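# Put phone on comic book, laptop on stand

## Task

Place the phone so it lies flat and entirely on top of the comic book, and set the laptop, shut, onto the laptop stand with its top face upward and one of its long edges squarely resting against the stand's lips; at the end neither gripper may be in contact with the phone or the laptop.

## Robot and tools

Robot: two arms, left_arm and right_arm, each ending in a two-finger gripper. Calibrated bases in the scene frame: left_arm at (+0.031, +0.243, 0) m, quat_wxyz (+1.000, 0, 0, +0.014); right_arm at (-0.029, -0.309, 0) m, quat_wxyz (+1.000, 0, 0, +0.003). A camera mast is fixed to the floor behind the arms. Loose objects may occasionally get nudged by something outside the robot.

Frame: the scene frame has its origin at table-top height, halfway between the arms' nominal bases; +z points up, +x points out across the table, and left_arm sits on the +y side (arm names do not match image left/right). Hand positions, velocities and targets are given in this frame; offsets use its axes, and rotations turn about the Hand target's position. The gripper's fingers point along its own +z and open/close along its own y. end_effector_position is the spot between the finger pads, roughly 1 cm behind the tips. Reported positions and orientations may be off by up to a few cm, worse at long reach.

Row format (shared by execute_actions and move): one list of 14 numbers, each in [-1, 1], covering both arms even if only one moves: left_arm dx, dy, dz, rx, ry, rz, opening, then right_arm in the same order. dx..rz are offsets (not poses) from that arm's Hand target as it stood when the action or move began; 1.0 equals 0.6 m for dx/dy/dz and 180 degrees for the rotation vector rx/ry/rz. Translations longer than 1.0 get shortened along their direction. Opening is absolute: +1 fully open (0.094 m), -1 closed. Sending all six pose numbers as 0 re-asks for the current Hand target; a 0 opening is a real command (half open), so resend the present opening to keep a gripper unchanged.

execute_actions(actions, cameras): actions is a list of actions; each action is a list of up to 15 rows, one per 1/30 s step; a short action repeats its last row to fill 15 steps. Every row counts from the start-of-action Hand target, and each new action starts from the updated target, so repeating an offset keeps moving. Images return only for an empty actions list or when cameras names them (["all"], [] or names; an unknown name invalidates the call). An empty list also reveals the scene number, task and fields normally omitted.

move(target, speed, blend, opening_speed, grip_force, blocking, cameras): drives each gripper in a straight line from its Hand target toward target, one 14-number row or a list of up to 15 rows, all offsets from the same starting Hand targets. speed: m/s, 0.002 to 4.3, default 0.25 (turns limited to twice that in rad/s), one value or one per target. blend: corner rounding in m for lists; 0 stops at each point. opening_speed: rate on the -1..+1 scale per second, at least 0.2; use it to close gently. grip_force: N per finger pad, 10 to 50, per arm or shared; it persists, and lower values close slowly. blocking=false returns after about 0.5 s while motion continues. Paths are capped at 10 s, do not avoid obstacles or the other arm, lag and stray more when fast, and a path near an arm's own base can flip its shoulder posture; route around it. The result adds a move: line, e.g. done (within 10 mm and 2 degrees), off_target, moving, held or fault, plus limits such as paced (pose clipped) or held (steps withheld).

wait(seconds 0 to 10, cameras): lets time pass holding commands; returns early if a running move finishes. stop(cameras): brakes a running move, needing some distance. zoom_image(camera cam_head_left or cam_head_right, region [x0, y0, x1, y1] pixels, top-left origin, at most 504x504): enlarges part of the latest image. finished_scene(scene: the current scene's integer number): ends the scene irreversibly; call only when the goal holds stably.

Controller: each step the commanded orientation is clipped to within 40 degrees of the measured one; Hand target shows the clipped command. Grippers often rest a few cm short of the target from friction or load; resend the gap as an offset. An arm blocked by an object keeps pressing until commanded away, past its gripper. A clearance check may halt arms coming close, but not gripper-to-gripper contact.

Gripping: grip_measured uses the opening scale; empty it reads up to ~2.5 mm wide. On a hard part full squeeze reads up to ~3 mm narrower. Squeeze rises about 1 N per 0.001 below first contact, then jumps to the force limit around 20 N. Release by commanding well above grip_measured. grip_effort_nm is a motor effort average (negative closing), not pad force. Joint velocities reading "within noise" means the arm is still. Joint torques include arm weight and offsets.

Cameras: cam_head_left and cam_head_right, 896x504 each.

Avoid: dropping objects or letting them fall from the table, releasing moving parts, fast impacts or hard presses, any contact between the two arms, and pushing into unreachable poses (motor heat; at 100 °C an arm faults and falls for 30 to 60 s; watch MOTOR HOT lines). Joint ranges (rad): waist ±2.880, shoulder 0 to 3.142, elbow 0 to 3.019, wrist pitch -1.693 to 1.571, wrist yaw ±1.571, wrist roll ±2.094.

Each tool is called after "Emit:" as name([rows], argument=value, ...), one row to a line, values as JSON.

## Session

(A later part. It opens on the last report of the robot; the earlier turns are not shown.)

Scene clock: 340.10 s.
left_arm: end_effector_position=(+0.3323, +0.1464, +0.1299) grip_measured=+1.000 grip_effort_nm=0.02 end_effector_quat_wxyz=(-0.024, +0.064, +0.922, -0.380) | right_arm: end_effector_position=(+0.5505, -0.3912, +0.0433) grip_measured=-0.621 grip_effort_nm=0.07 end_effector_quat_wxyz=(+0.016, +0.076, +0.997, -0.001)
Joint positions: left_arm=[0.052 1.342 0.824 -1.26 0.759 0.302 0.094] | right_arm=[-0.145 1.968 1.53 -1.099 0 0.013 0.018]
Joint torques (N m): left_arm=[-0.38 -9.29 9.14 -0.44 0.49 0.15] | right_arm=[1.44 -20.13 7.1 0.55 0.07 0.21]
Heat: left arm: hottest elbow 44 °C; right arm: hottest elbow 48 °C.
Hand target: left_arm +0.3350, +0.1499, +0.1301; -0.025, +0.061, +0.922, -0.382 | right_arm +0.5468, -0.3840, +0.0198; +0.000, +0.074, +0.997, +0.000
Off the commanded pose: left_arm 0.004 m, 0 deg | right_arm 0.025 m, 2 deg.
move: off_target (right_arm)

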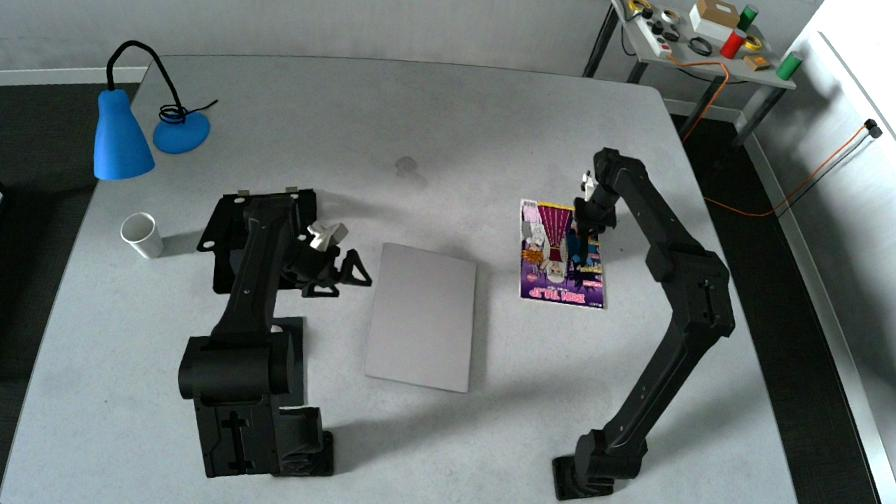

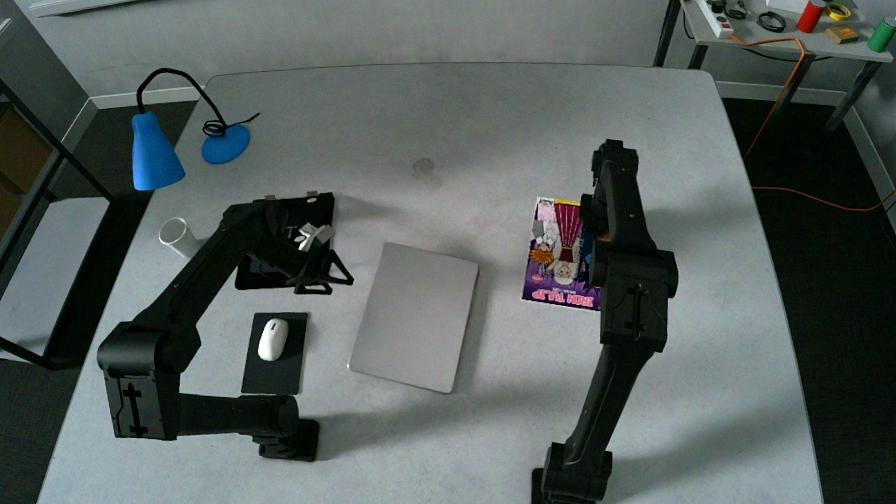

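Emit:
move(target=[0, 0, 0, 0, 0, 0, 1.0, 0, 0.0708, 0, 0, 0, 0, 0.85], speed=0.015, opening_speed=0.5, cameras=["cam_head_left", "cam_head_right"])

Emit:
zoom_image(camera="cam_head_left", region=[540, 195, 620, 285])

Emit:
zoom_image(camera="cam_head_right", region=[540, 190, 630, 290])

Scene clock: 348.57 s.
left_arm: end_effector_position=(+0.3323, +0.1464, +0.1299) grip_measured=+1.000 grip_effort_nm=0.02 end_effector_quat_wxyz=(-0.024, +0.064, +0.922, -0.380) | right_arm: end_effector_position=(+0.5530, -0.3489, +0.0405) grip_measured=+0.848 grip_effort_nm=0.07 end_effector_quat_wxyz=(+0.015, +0.076, +0.997, +0.000)
Joint positions: left_arm=[0.052 1.342 0.824 -1.26 0.759 0.302 0.094] | right_arm=[-0.072 1.968 1.522 -1.094 0 0.084 0.087]
Joint torques (N m): left_arm=[-0.85 -9.29 9.44 -0.43 0.51 0.16] | right_arm=[1.26 -20.89 6.67 0.58 0.07 0.23]
Heat: left arm: hottest elbow 44 °C; right arm: hottest elbow 48 °C.
Hand target: left_arm +0.3350, +0.1499, +0.1301; -0.025, +0.061, +0.922, -0.382 | right_arm +0.5470, -0.3417, +0.0199; +0.000, +0.074, +0.997, +0.000
Off the commanded pose: left_arm 0.004 m, 0 deg | right_arm 0.023 m, 2 deg.
move: off_target (right_arm)

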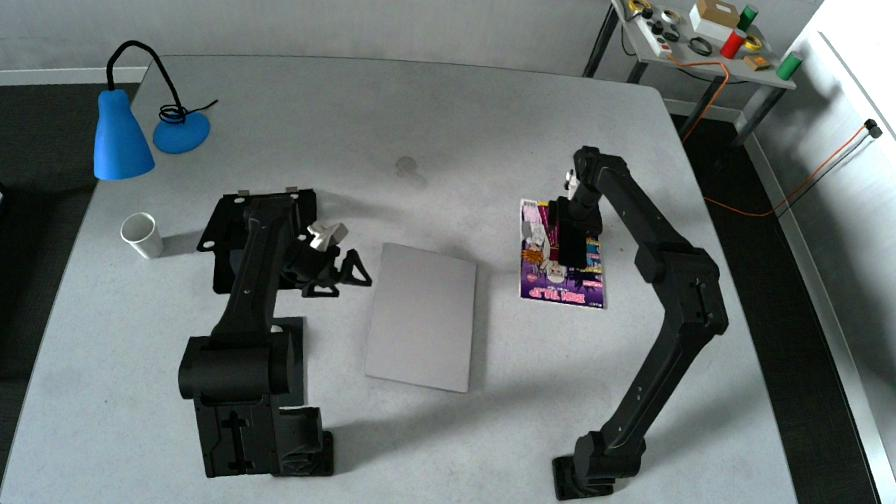

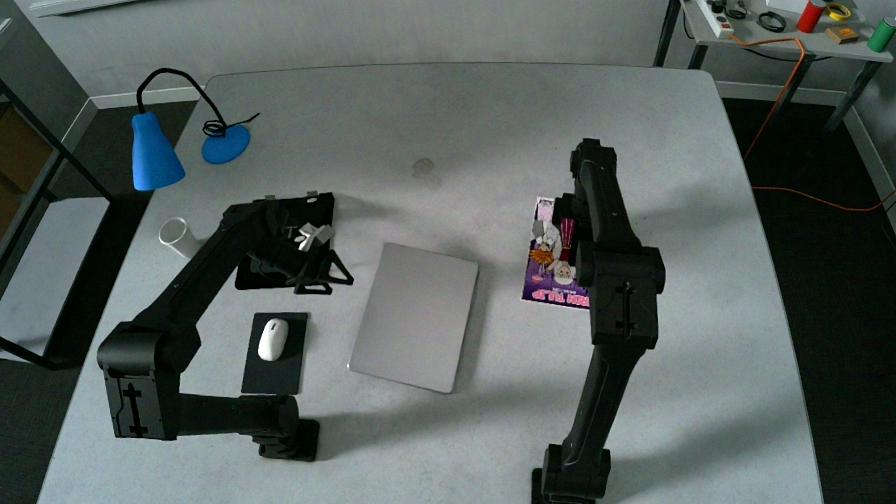

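Scaled by 5.600.

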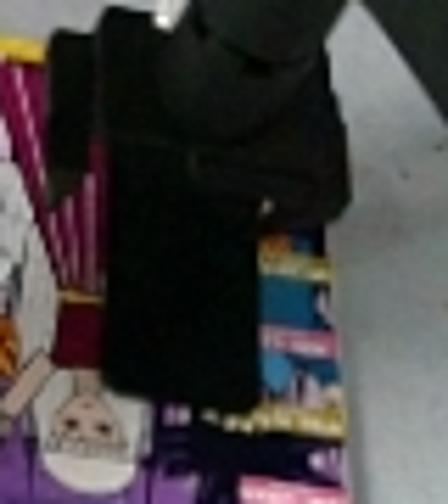

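Scaled by 5.040.

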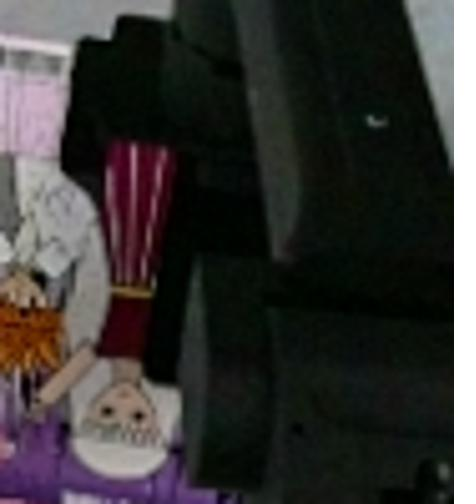

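Emit:
move([
  [0, 0, 0, 0, 0, 0, 1.0, 0, 0, 0.25, 0, 0, 0, 1.0],
  [-0.0142, -0.0583, -0.1, 0, 0, 0, 1.0, -0.4, 0.3278, 0.1668, 0, 0, 0.505, 1.0],
  [-0.0142, -0.0583, -0.1, 0, 0, 0, 1.0, -0.4, 0.3278, 0.0252, 0, 0, 0.505, 1.0],
], speed=[0.2, 0.5, 0.2], blend=[0.04, 0.03, 0], cameras=["cam_head_left", "cam_head_right"])

Emit:
zoom_image(camera="cam_head_left", region=[290, 200, 510, 410])

Emit:
zoom_image(camera="cam_head_right", region=[290, 200, 510, 410])

Scene clock: 371.60 s.
left_arm: end_effector_position=(+0.3304, +0.1199, +0.0750) grip_measured=+1.000 grip_effort_nm=0.02 end_effector_quat_wxyz=(-0.017, +0.060, +0.923, -0.380) | right_arm: end_effector_position=(+0.3106, -0.1476, +0.0447) grip_measured=+0.999 grip_effort_nm=0.06 end_effector_quat_wxyz=(+0.007, -0.652, +0.758, -0.003)
Joint positions: left_arm=[-0.031 1.406 0.716 -0.988 0.776 0.172 0.094] | right_arm=[0.442 1.494 0.878 -0.939 0.002 -0.974 0.094]
Joint torques (N m): left_arm=[-2.78 -9.41 6.91 0.4 0.57 -0.02] | right_arm=[1.26 -12.16 6.64 0.55 -0.09 0.13]
Heat: left arm: hottest elbow 43 °C; right arm: hottest elbow 46 °C.
Hand target: left_arm +0.3264, +0.1150, +0.0700; -0.025, +0.061, +0.922, -0.382 | right_arm +0.3068, -0.1449, +0.0351; +0.000, -0.659, +0.752, +0.000
Off the commanded pose: left_arm 0.008 m, 1 deg | right_arm 0.011 m, 1 deg.
move: off_target (right_arm)

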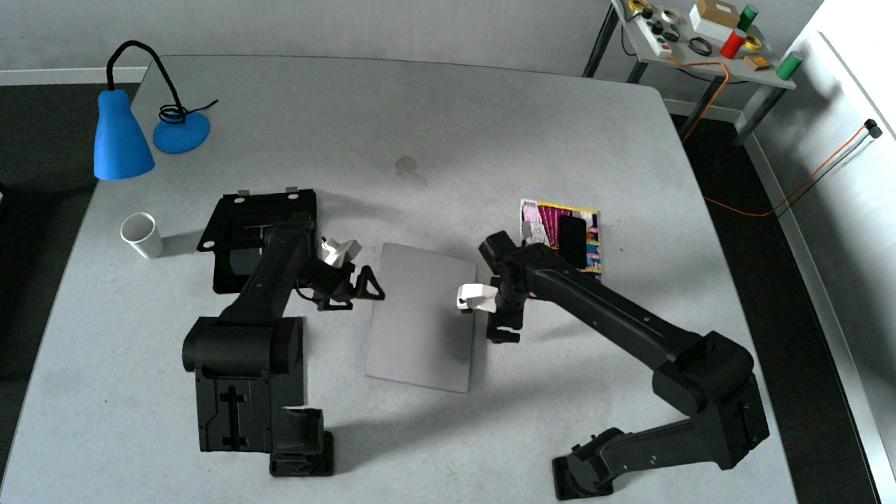

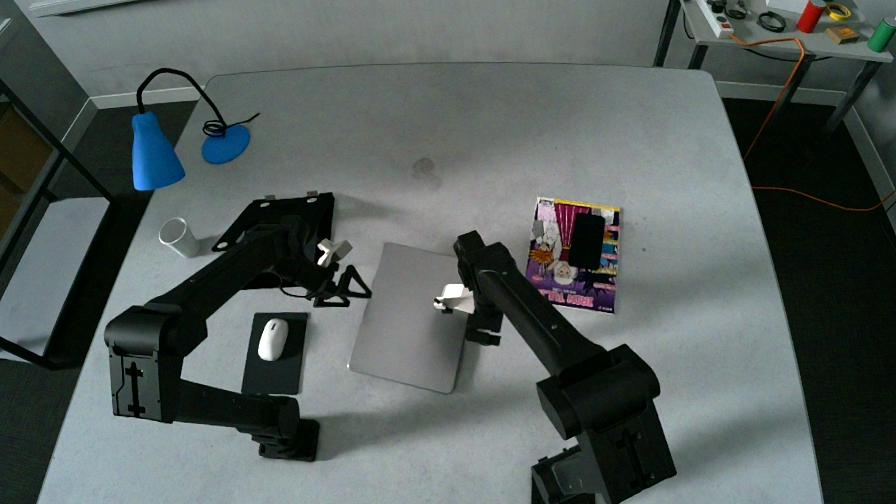

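Scaled by 2.291.

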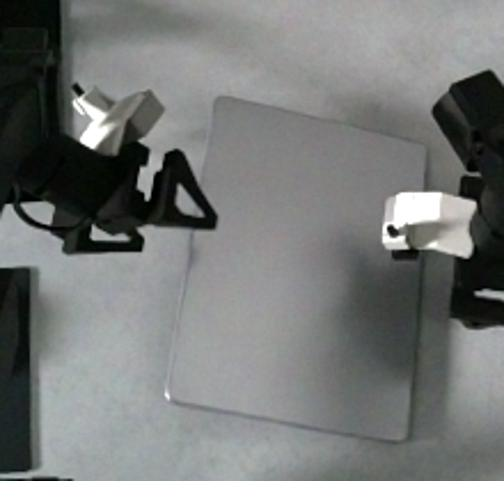

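Scaled by 2.291.

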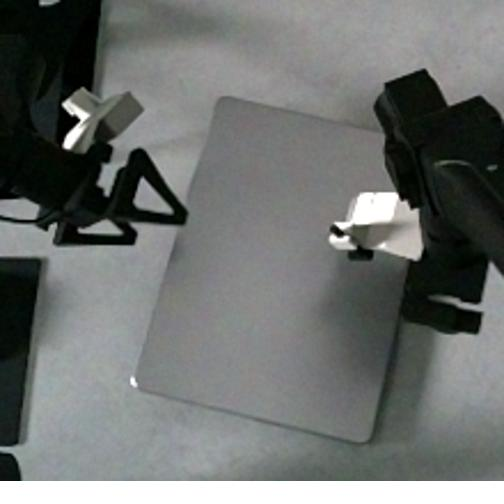

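Emit:
move(target=[0, 0, -0.05, 0, 0, 0, 1.0, 0, 0.05, -0.02, 0, 0, 0, 1.0], speed=0.08, cameras=["cam_head_left", "cam_head_right"])

Emit:
zoom_image(camera="cam_head_left", region=[290, 230, 510, 400])

Emit:
zoom_image(camera="cam_head_right", region=[290, 230, 510, 400])

Scene clock: 383.50 s.
left_arm: end_effector_position=(+0.3392, +0.1195, +0.0556) grip_measured=+1.000 grip_effort_nm=0.02 end_effector_quat_wxyz=(+0.002, +0.068, +0.923, -0.380) | right_arm: end_effector_position=(+0.3011, -0.1230, +0.0267) grip_measured=+0.999 grip_effort_nm=0.05 end_effector_quat_wxyz=(-0.002, -0.658, +0.753, -0.001)
Joint positions: left_arm=[-0.031 1.45 0.696 -0.883 0.776 0.172 0.094] | right_arm=[0.511 1.544 0.878 -0.908 0.002 -0.921 0.094]
Joint torques (N m): left_arm=[-2.9 -7.65 5.55 0.25 0.54 -0.03] | right_arm=[1.14 -12.1 8.06 0.51 -0.08 0.25]
Heat: left arm: hottest elbow 42 °C; right arm: hottest elbow 46 °C.
Hand target: left_arm +0.3264, +0.1150, +0.0400; -0.025, +0.061, +0.922, -0.382 | right_arm +0.3069, -0.1149, +0.0231; +0.000, -0.659, +0.752, -0.001
Off the commanded pose: left_arm 0.021 m, 3 deg | right_arm 0.011 m, 0 deg.
move: off_target (left_arm, right_arm)

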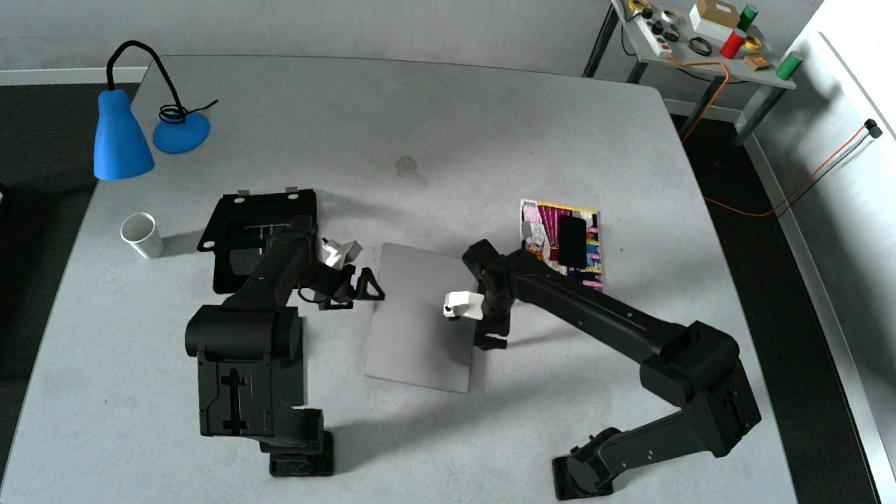

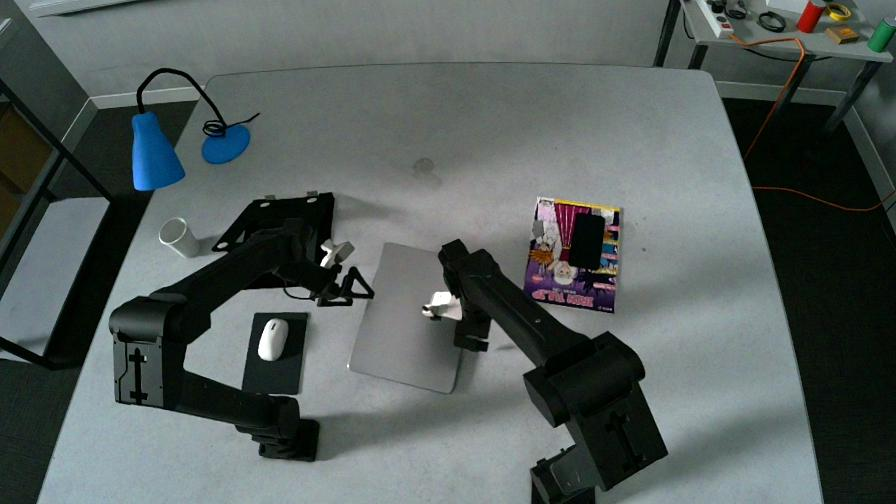

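Scaled by 2.291.

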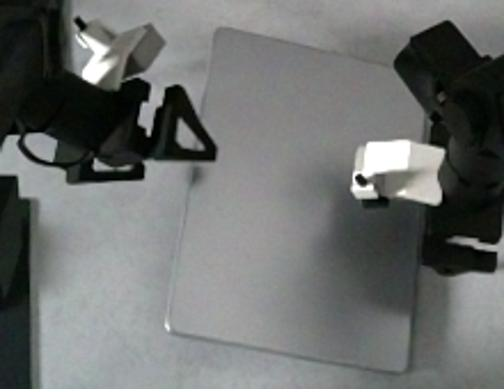

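Scaled by 2.291.

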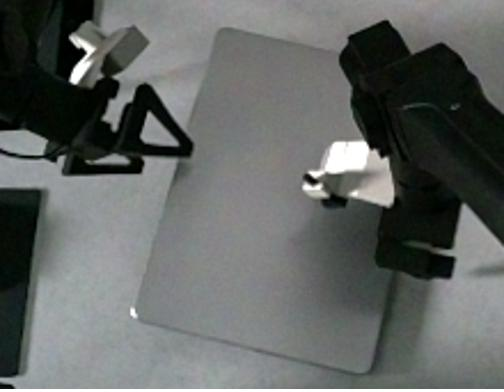

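Emit:
move(target=[-0.0282, -0.2098, 0, 0, 0, 0, 1.0, 0, 0, 0, 0, 0, 0, 1.0], speed=0.07, cameras=["cam_head_left", "cam_head_right"])

Emit:
zoom_image(camera="cam_head_left", region=[290, 230, 510, 400])

Emit:
zoom_image(camera="cam_head_right", region=[290, 230, 510, 400])

Scene clock: 395.80 s.
left_arm: end_effector_position=(+0.3196, +0.0033, +0.0418) grip_measured=+1.000 grip_effort_nm=0.02 end_effector_quat_wxyz=(-0.017, +0.050, +0.925, -0.377) | right_arm: end_effector_position=(+0.3015, -0.1237, +0.0267) grip_measured=+0.999 grip_effort_nm=0.06 end_effector_quat_wxyz=(-0.003, -0.656, +0.755, -0.003)
Joint positions: left_arm=[-0.402 1.445 0.633 -0.501 0.739 -0.365 0.094] | right_arm=[0.511 1.544 0.878 -0.908 0.007 -0.914 0.094]
Joint torques (N m): left_arm=[-5.01 -10.46 6.99 1.74 0.69 -0.2] | right_arm=[1.32 -11.93 8.13 0.5 -0.23 0.17]
Heat: left arm: hottest elbow 42 °C; right arm: hottest elbow 47 °C.
Hand target: left_arm +0.3095, -0.0108, +0.0400; -0.025, +0.061, +0.922, -0.382 | right_arm +0.3069, -0.1150, +0.0231; +0.000, -0.659, +0.752, -0.001
Off the commanded pose: left_arm 0.018 m, 2 deg | right_arm 0.011 m, 1 deg.
move: off_target (left_arm, right_arm)

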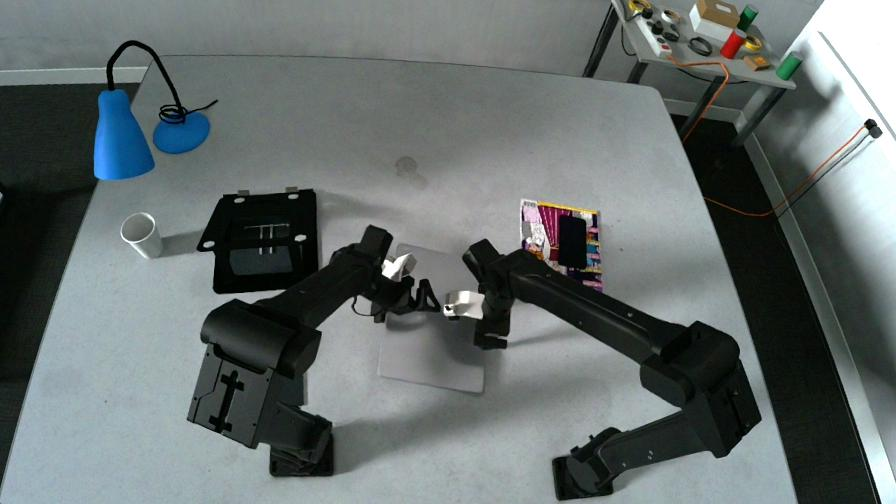

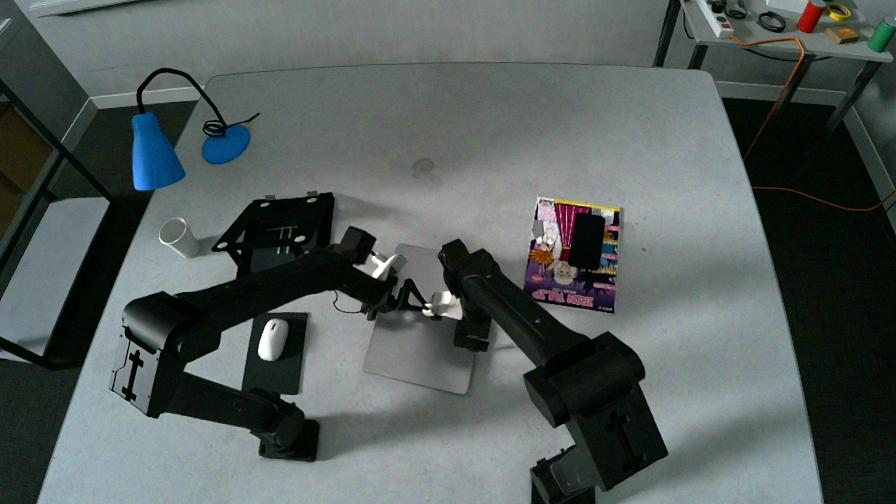

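Scaled by 2.291.

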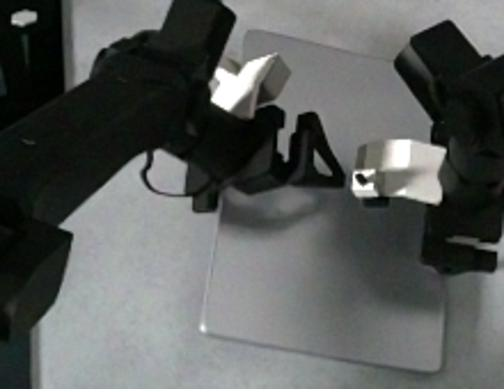

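Scaled by 2.291.

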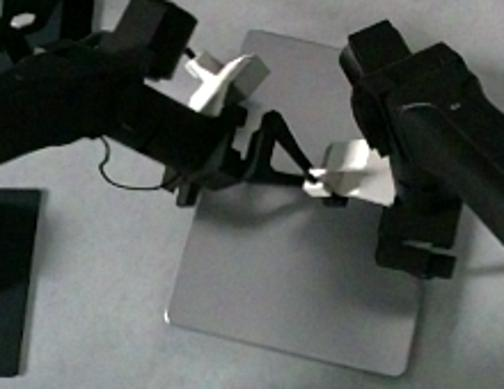

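Emit:
move(target=[0, 0, 0.1267, 0, 0, 0, 1.0, 0, 0, 0, 0, 0, 0, 1.0], speed=0.1, cameras=["cam_head_left", "cam_head_right"])

Emit:
zoom_image(camera="cam_head_left", region=[290, 200, 510, 400])

Emit:
zoom_image(camera="cam_head_right", region=[290, 200, 510, 400])

Scene clock: 413.20 s.
left_arm: end_effector_position=(+0.2834, +0.0113, +0.0722) grip_measured=+1.000 grip_effort_nm=0.02 end_effector_quat_wxyz=(-0.062, +0.040, +0.930, -0.360) | right_arm: end_effector_position=(+0.3004, -0.1239, +0.0267) grip_measured=+0.999 grip_effort_nm=0.05 end_effector_quat_wxyz=(-0.005, -0.659, +0.752, -0.002)
Joint positions: left_arm=[-0.422 1.318 0.633 -0.721 0.734 -0.372 0.094] | right_arm=[0.511 1.544 0.878 -0.912 0.005 -0.922 0.094]
Joint torques (N m): left_arm=[-3.31 -12.69 15.76 -0.02 0.97 -0.09] | right_arm=[1.26 -11.93 8.1 0.62 -0.17 0.24]
Heat: left arm: hottest elbow 42 °C; right arm: hottest elbow 47 °C.
Hand target: left_arm +0.3094, -0.0109, +0.1159; -0.025, +0.061, +0.922, -0.382 | right_arm +0.3069, -0.1149, +0.0231; +0.000, -0.659, +0.752, +0.000
Off the commanded pose: left_arm 0.056 m, 6 deg | right_arm 0.012 m, 1 deg.
move: off_target (left_arm, right_arm)

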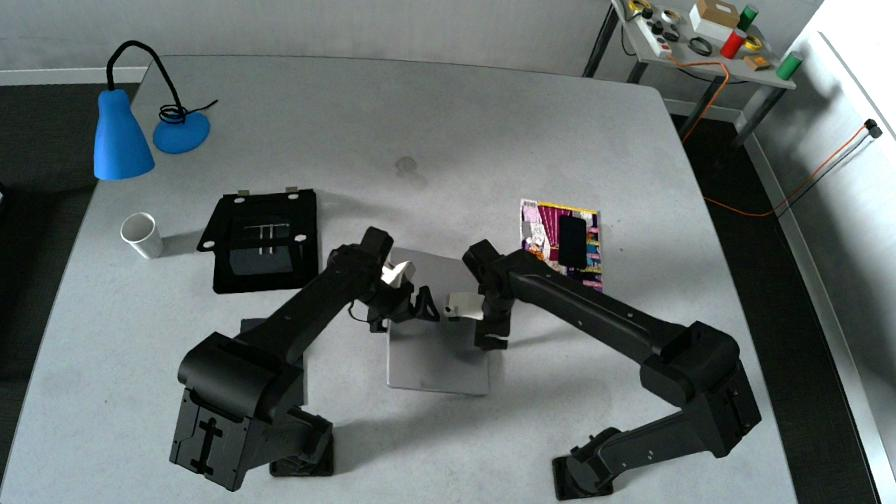

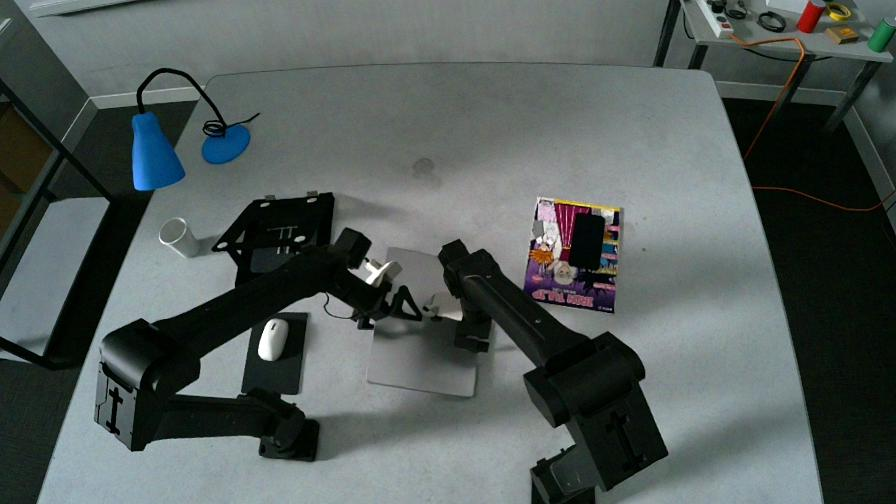

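Scaled by 2.291.

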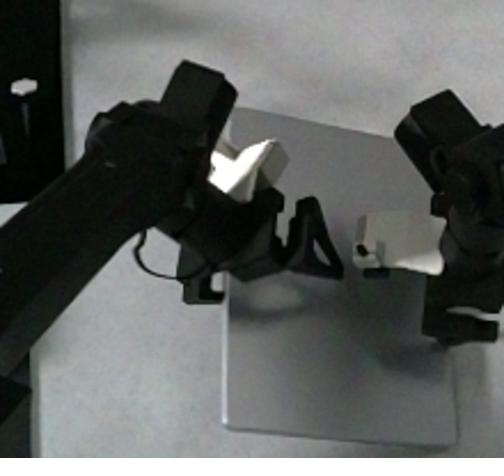

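Scaled by 2.291.

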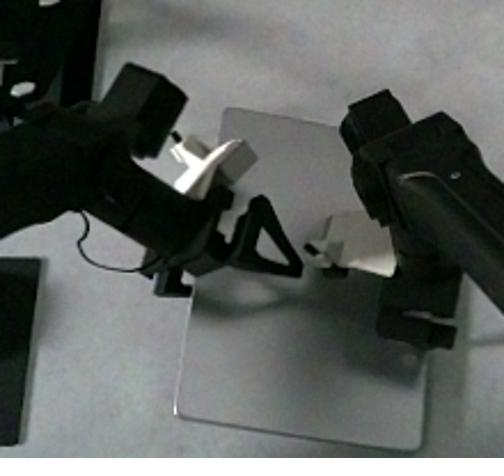

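Emit:
move(target=[0, 0, 0.1, -0.0826, 0.0111, 0, 1.0, 0, 0, 0, 0, 0, 0, 1.0], speed=0.12, cameras=["cam_head_left", "cam_head_right"])

Emit:
zoom_image(camera="cam_head_left", region=[290, 200, 510, 400])

Emit:
zoom_image(camera="cam_head_right", region=[290, 200, 510, 400])

Scene clock: 423.33 s.
left_arm: end_effector_position=(+0.2798, -0.0009, +0.1270) grip_measured=+1.000 grip_effort_nm=0.01 end_effector_quat_wxyz=(-0.073, +0.043, +0.876, -0.476) | right_arm: end_effector_position=(+0.2999, -0.1256, +0.0267) grip_measured=+0.999 grip_effort_nm=0.05 end_effector_quat_wxyz=(-0.008, -0.663, +0.748, -0.005)
Joint positions: left_arm=[-0.371 1.249 0.64 -0.744 0.989 -0.362 0.094] | right_arm=[0.511 1.544 0.878 -0.917 0.012 -0.934 0.094]
Joint torques (N m): left_arm=[-1.03 -12.04 16.69 -0.05 1.44 -0.21] | right_arm=[1.26 -11.87 8.09 0.75 -0.4 0.34]
Heat: left arm: hottest elbow 44 °C; right arm: hottest elbow 47 °C.
Hand target: left_arm +0.3095, -0.0109, +0.1761; -0.033, +0.057, +0.864, -0.499 | right_arm +0.3068, -0.1150, +0.0231; +0.000, -0.659, +0.752, -0.001
Off the commanded pose: left_arm 0.058 m, 6 deg | right_arm 0.013 m, 1 deg.
move: off_target (left_arm, right_arm)

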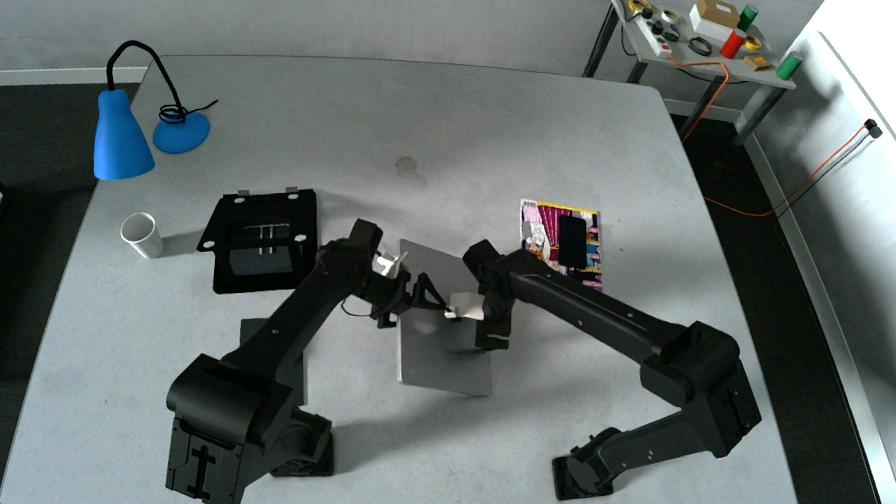

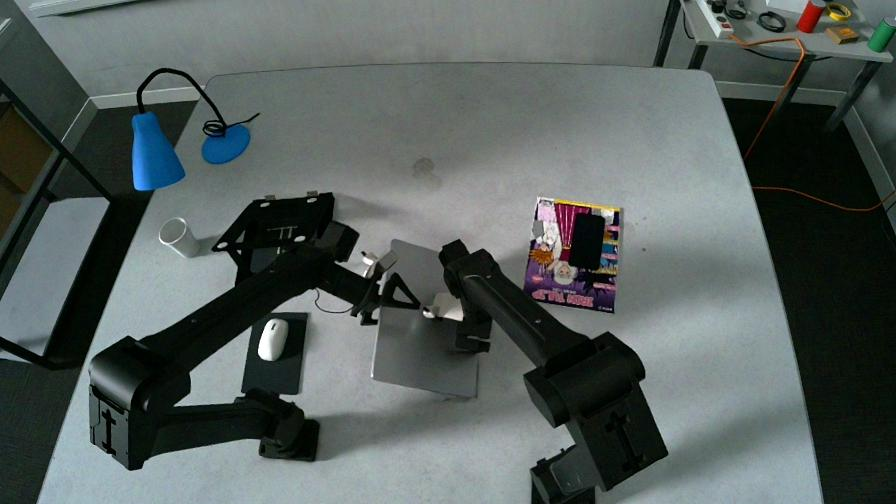

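Scaled by 2.291.

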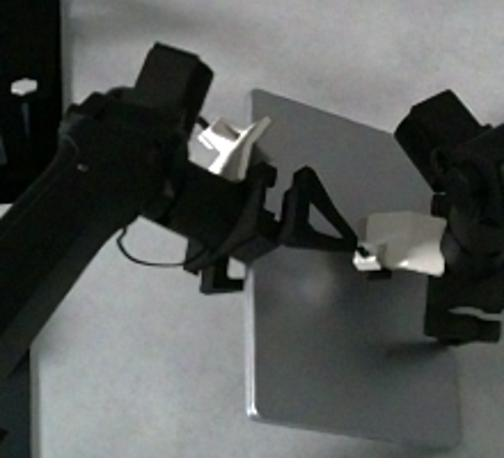

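Scaled by 2.291.

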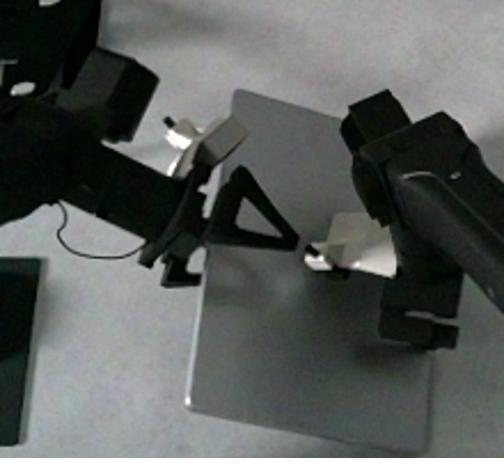

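Emit:
move(target=[0, 0, 0, 0, 0, 0, -0.78, 0, 0, 0, 0, 0, 0, 1.0], speed=0.1, opening_speed=0.8, cameras=["cam_head_left", "cam_head_right"])

Emit:
zoom_image(camera="cam_head_left", region=[290, 200, 510, 400])

Emit:
zoom_image(camera="cam_head_right", region=[290, 200, 510, 400])

Scene clock: 445.77 s.
left_arm: end_effector_position=(+0.2821, +0.0085, +0.1206) grip_measured=-0.626 grip_effort_nm=-0.99 end_effector_quat_wxyz=(-0.070, +0.032, +0.886, -0.457) | right_arm: end_effector_position=(+0.3006, -0.1251, +0.0294) grip_measured=+0.999 grip_effort_nm=0.05 end_effector_quat_wxyz=(-0.003, -0.660, +0.752, -0.003)
Joint positions: left_arm=[-0.353 1.249 0.64 -0.771 0.949 -0.349 0.018] | right_arm=[0.509 1.537 0.878 -0.917 0.007 -0.926 0.094]
Joint torques (N m): left_arm=[-1.73 -11.87 16.68 0.51 3.05 -0.17] | right_arm=[1.38 -11.11 8.08 0.79 -0.23 0.28]
Motor temperatures (°C): left_arm=[22 26 49 24 32 24 26] | right_arm=[26 40 48 25 24 23 25]
Heat: left arm: hottest elbow 49 °C; right arm: hottest elbow 48 °C.
Hand target: left_arm +0.3095, -0.0109, +0.1761; -0.033, +0.057, +0.864, -0.499 | right_arm +0.3069, -0.1150, +0.0231; +0.000, -0.659, +0.752, -0.001
Off the commanded pose: left_arm 0.065 m, 7 deg | right_arm 0.013 m, 0 deg.
move: off_target (left_arm, right_arm)

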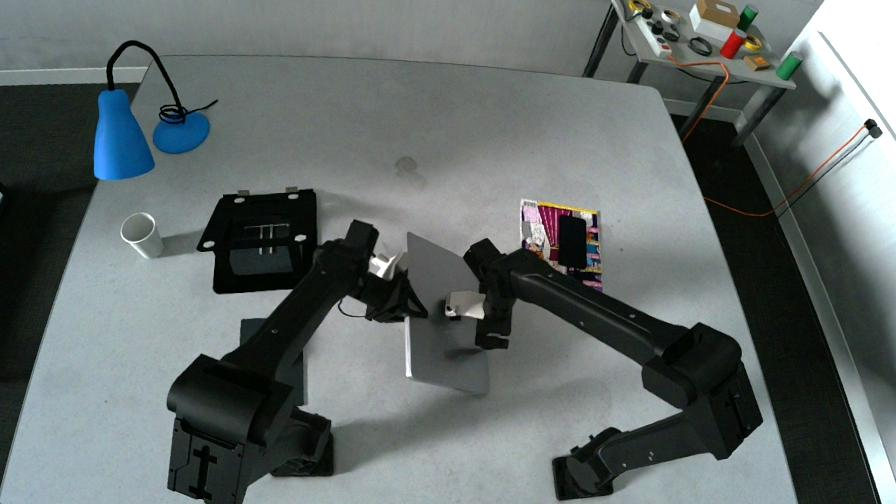

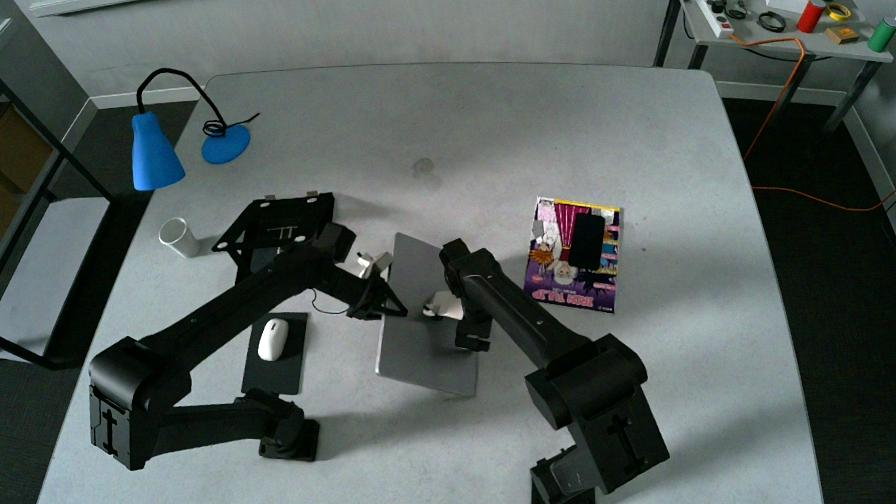

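Scaled by 2.291.

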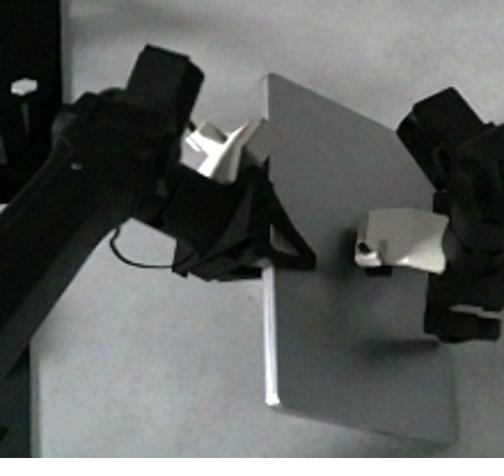

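Scaled by 2.291.

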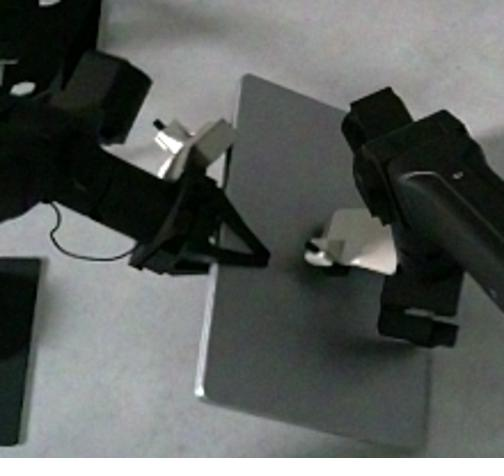

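Emit:
move([
  [0, 0, 0.2333, 0, 0, 0, -0.78, 0, -0.1, 0, 0, 0, 0, 1.0],
  [0.0175, 0.1848, 0.3065, -0.0483, -0.0388, 0.5128, -0.78, -0.0833, -0.3, 0.3333, 0, 0, 0, 0.0],
], speed=[0.12, 0.3], blend=[0.02, 0], cameras=["cam_head_left", "cam_head_right"])

Scene clock: 527.77 s.
left_arm: end_effector_position=(+0.3075, +0.1100, +0.2751) grip_measured=-0.627 grip_effort_nm=-1.01 end_effector_quat_wxyz=(+0.367, -0.561, +0.660, -0.339) | right_arm: end_effector_position=(+0.2422, -0.2923, +0.1990) grip_measured=+0.002 grip_effort_nm=-0.08 end_effector_quat_wxyz=(-0.023, -0.661, +0.750, +0.016)
Joint positions: left_arm=[-0.812 0.567 0.611 -0.71 -0.624 -1.881 0.018] | right_arm=[0.061 1.09 0.956 -1.492 0.002 -1.378 0.047]
Joint torques (N m): left_arm=[-2.73 -5.89 20.63 4.08 -1.69 0.32] | right_arm=[-0.32 -8.47 12.75 -0.35 -0.07 0.08]
Motor temperatures (°C): left_arm=[22 26 55 24 51 24 28] | right_arm=[26 38 48 25 24 23 25]
Heat: left arm: hottest elbow 55 °C; right arm: hottest elbow 48 °C.
Hand target: left_arm +0.3200, +0.1000, +0.3600; +0.388, -0.553, +0.604, -0.423 | right_arm +0.2569, -0.2949, +0.2231; +0.000, -0.659, +0.752, +0.000
Off the commanded pose: left_arm 0.086 m, 12 deg | right_arm 0.028 m, 3 deg.
move: off_target (left_arm, right_arm); target 2's new opening was sent with right_arm's hand 0.028 m and 3 deg from that target

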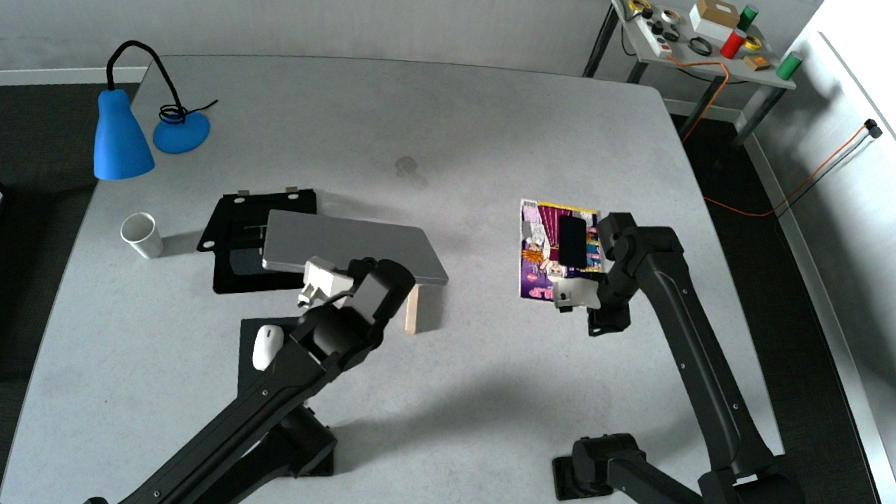

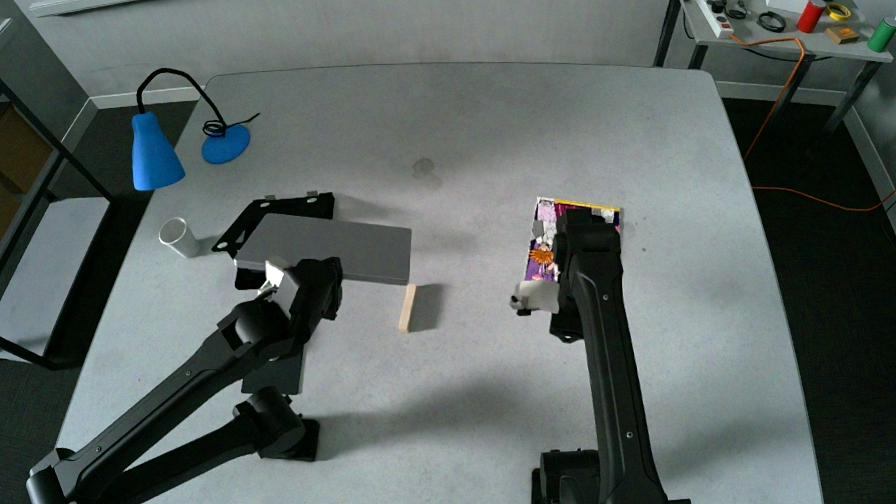

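Emit:
zoom_image(camera="cam_head_left", region=[190, 170, 460, 370])

Emit:
zoom_image(camera="cam_head_right", region=[190, 170, 460, 370])

Scaled by 1.867.

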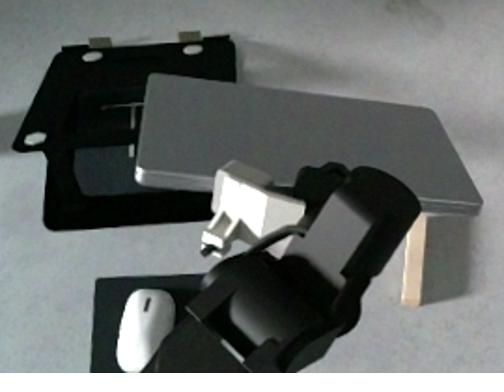

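Scaled by 1.867.

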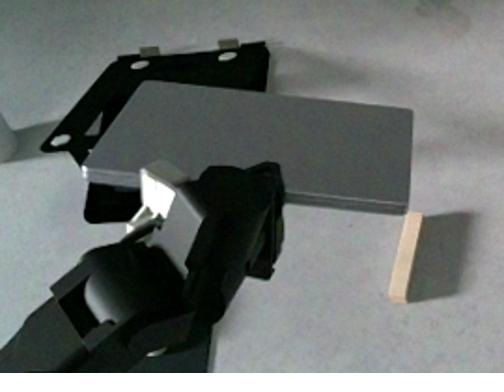

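Emit:
move(target=[0.0667, 0.3917, 0.0167, -0.05, 0, 0.0278, -0.78, 0, 0, 0, 0, 0, 0, 0.0], speed=0.18, cameras=["cam_head_left", "cam_head_right"])

Emit:
zoom_image(camera="cam_head_left", region=[150, 160, 350, 320])

Emit:
zoom_image(camera="cam_head_right", region=[150, 160, 350, 320])

Scene clock: 581.83 s.
left_arm: end_effector_position=(+0.3342, +0.3227, +0.2655) grip_measured=-0.628 grip_effort_nm=-1.00 end_effector_quat_wxyz=(-0.267, +0.675, -0.553, +0.409) | right_arm: end_effector_position=(+0.2422, -0.2923, +0.1990) grip_measured=+0.001 grip_effort_nm=-0.08 end_effector_quat_wxyz=(-0.023, -0.661, +0.750, +0.016)
Joint positions: left_arm=[0.525 0.582 0.599 -0.677 0.551 -1.49 0.017] | right_arm=[0.061 1.09 0.956 -1.492 0.002 -1.378 0.047]
Joint torques (N m): left_arm=[-1.08 -4.54 23.73 4.55 1.27 -0.03] | right_arm=[-0.38 -8.59 12.75 -0.34 -0.07 0.08]
Motor temperatures (°C): left_arm=[22 26 63 24 43 24 29] | right_arm=[26 37 53 25 24 23 25]
Heat: left arm: hottest elbow 63 °C; right arm: hottest elbow 53 °C.
Hand target: left_arm +0.3600, +0.3350, +0.3699; -0.361, +0.608, -0.544, +0.452 | right_arm +0.2569, -0.2949, +0.2231; +0.000, -0.659, +0.752, +0.000
Off the commanded pose: left_arm 0.108 m, 14 deg | right_arm 0.028 m, 3 deg.
move: off_target (left_arm, right_arm)

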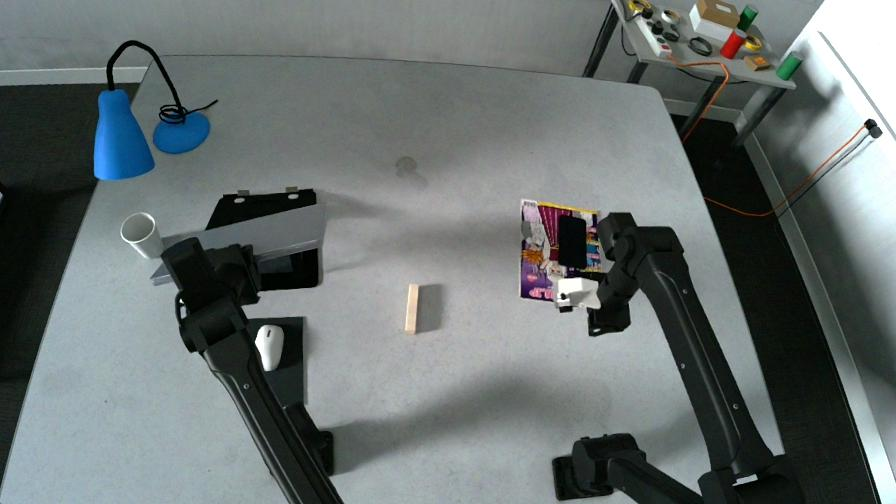

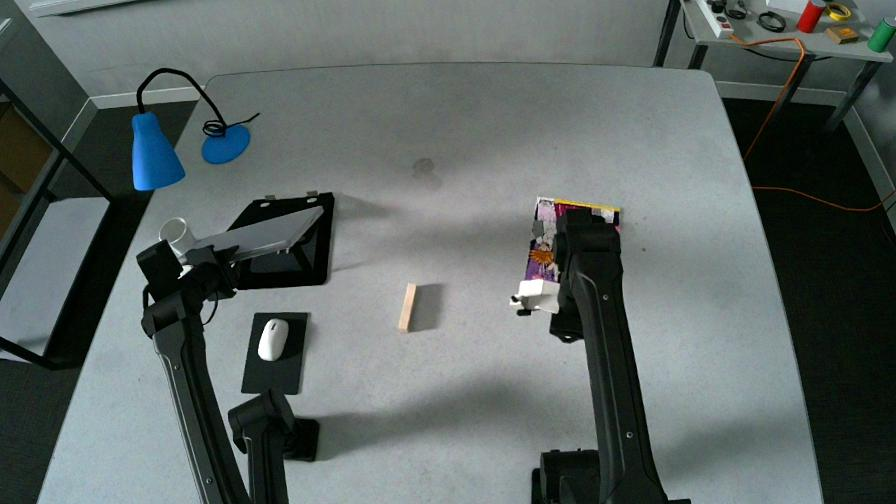

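Scaled by 2.520.

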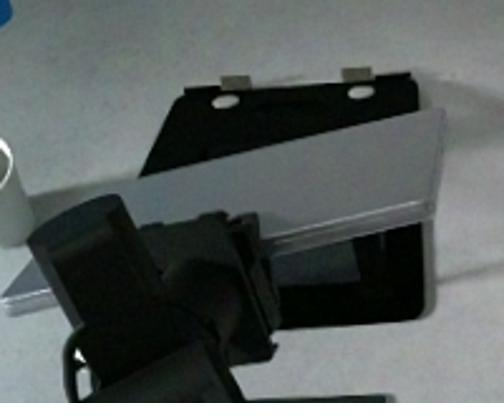

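Scaled by 2.520.

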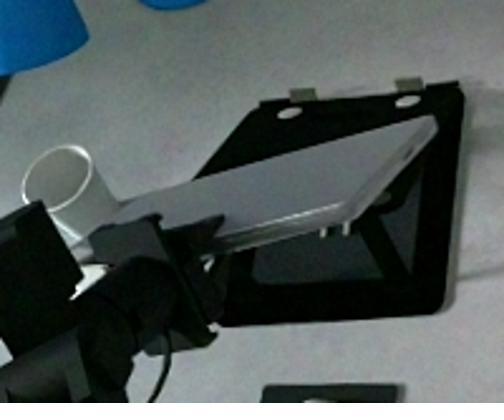

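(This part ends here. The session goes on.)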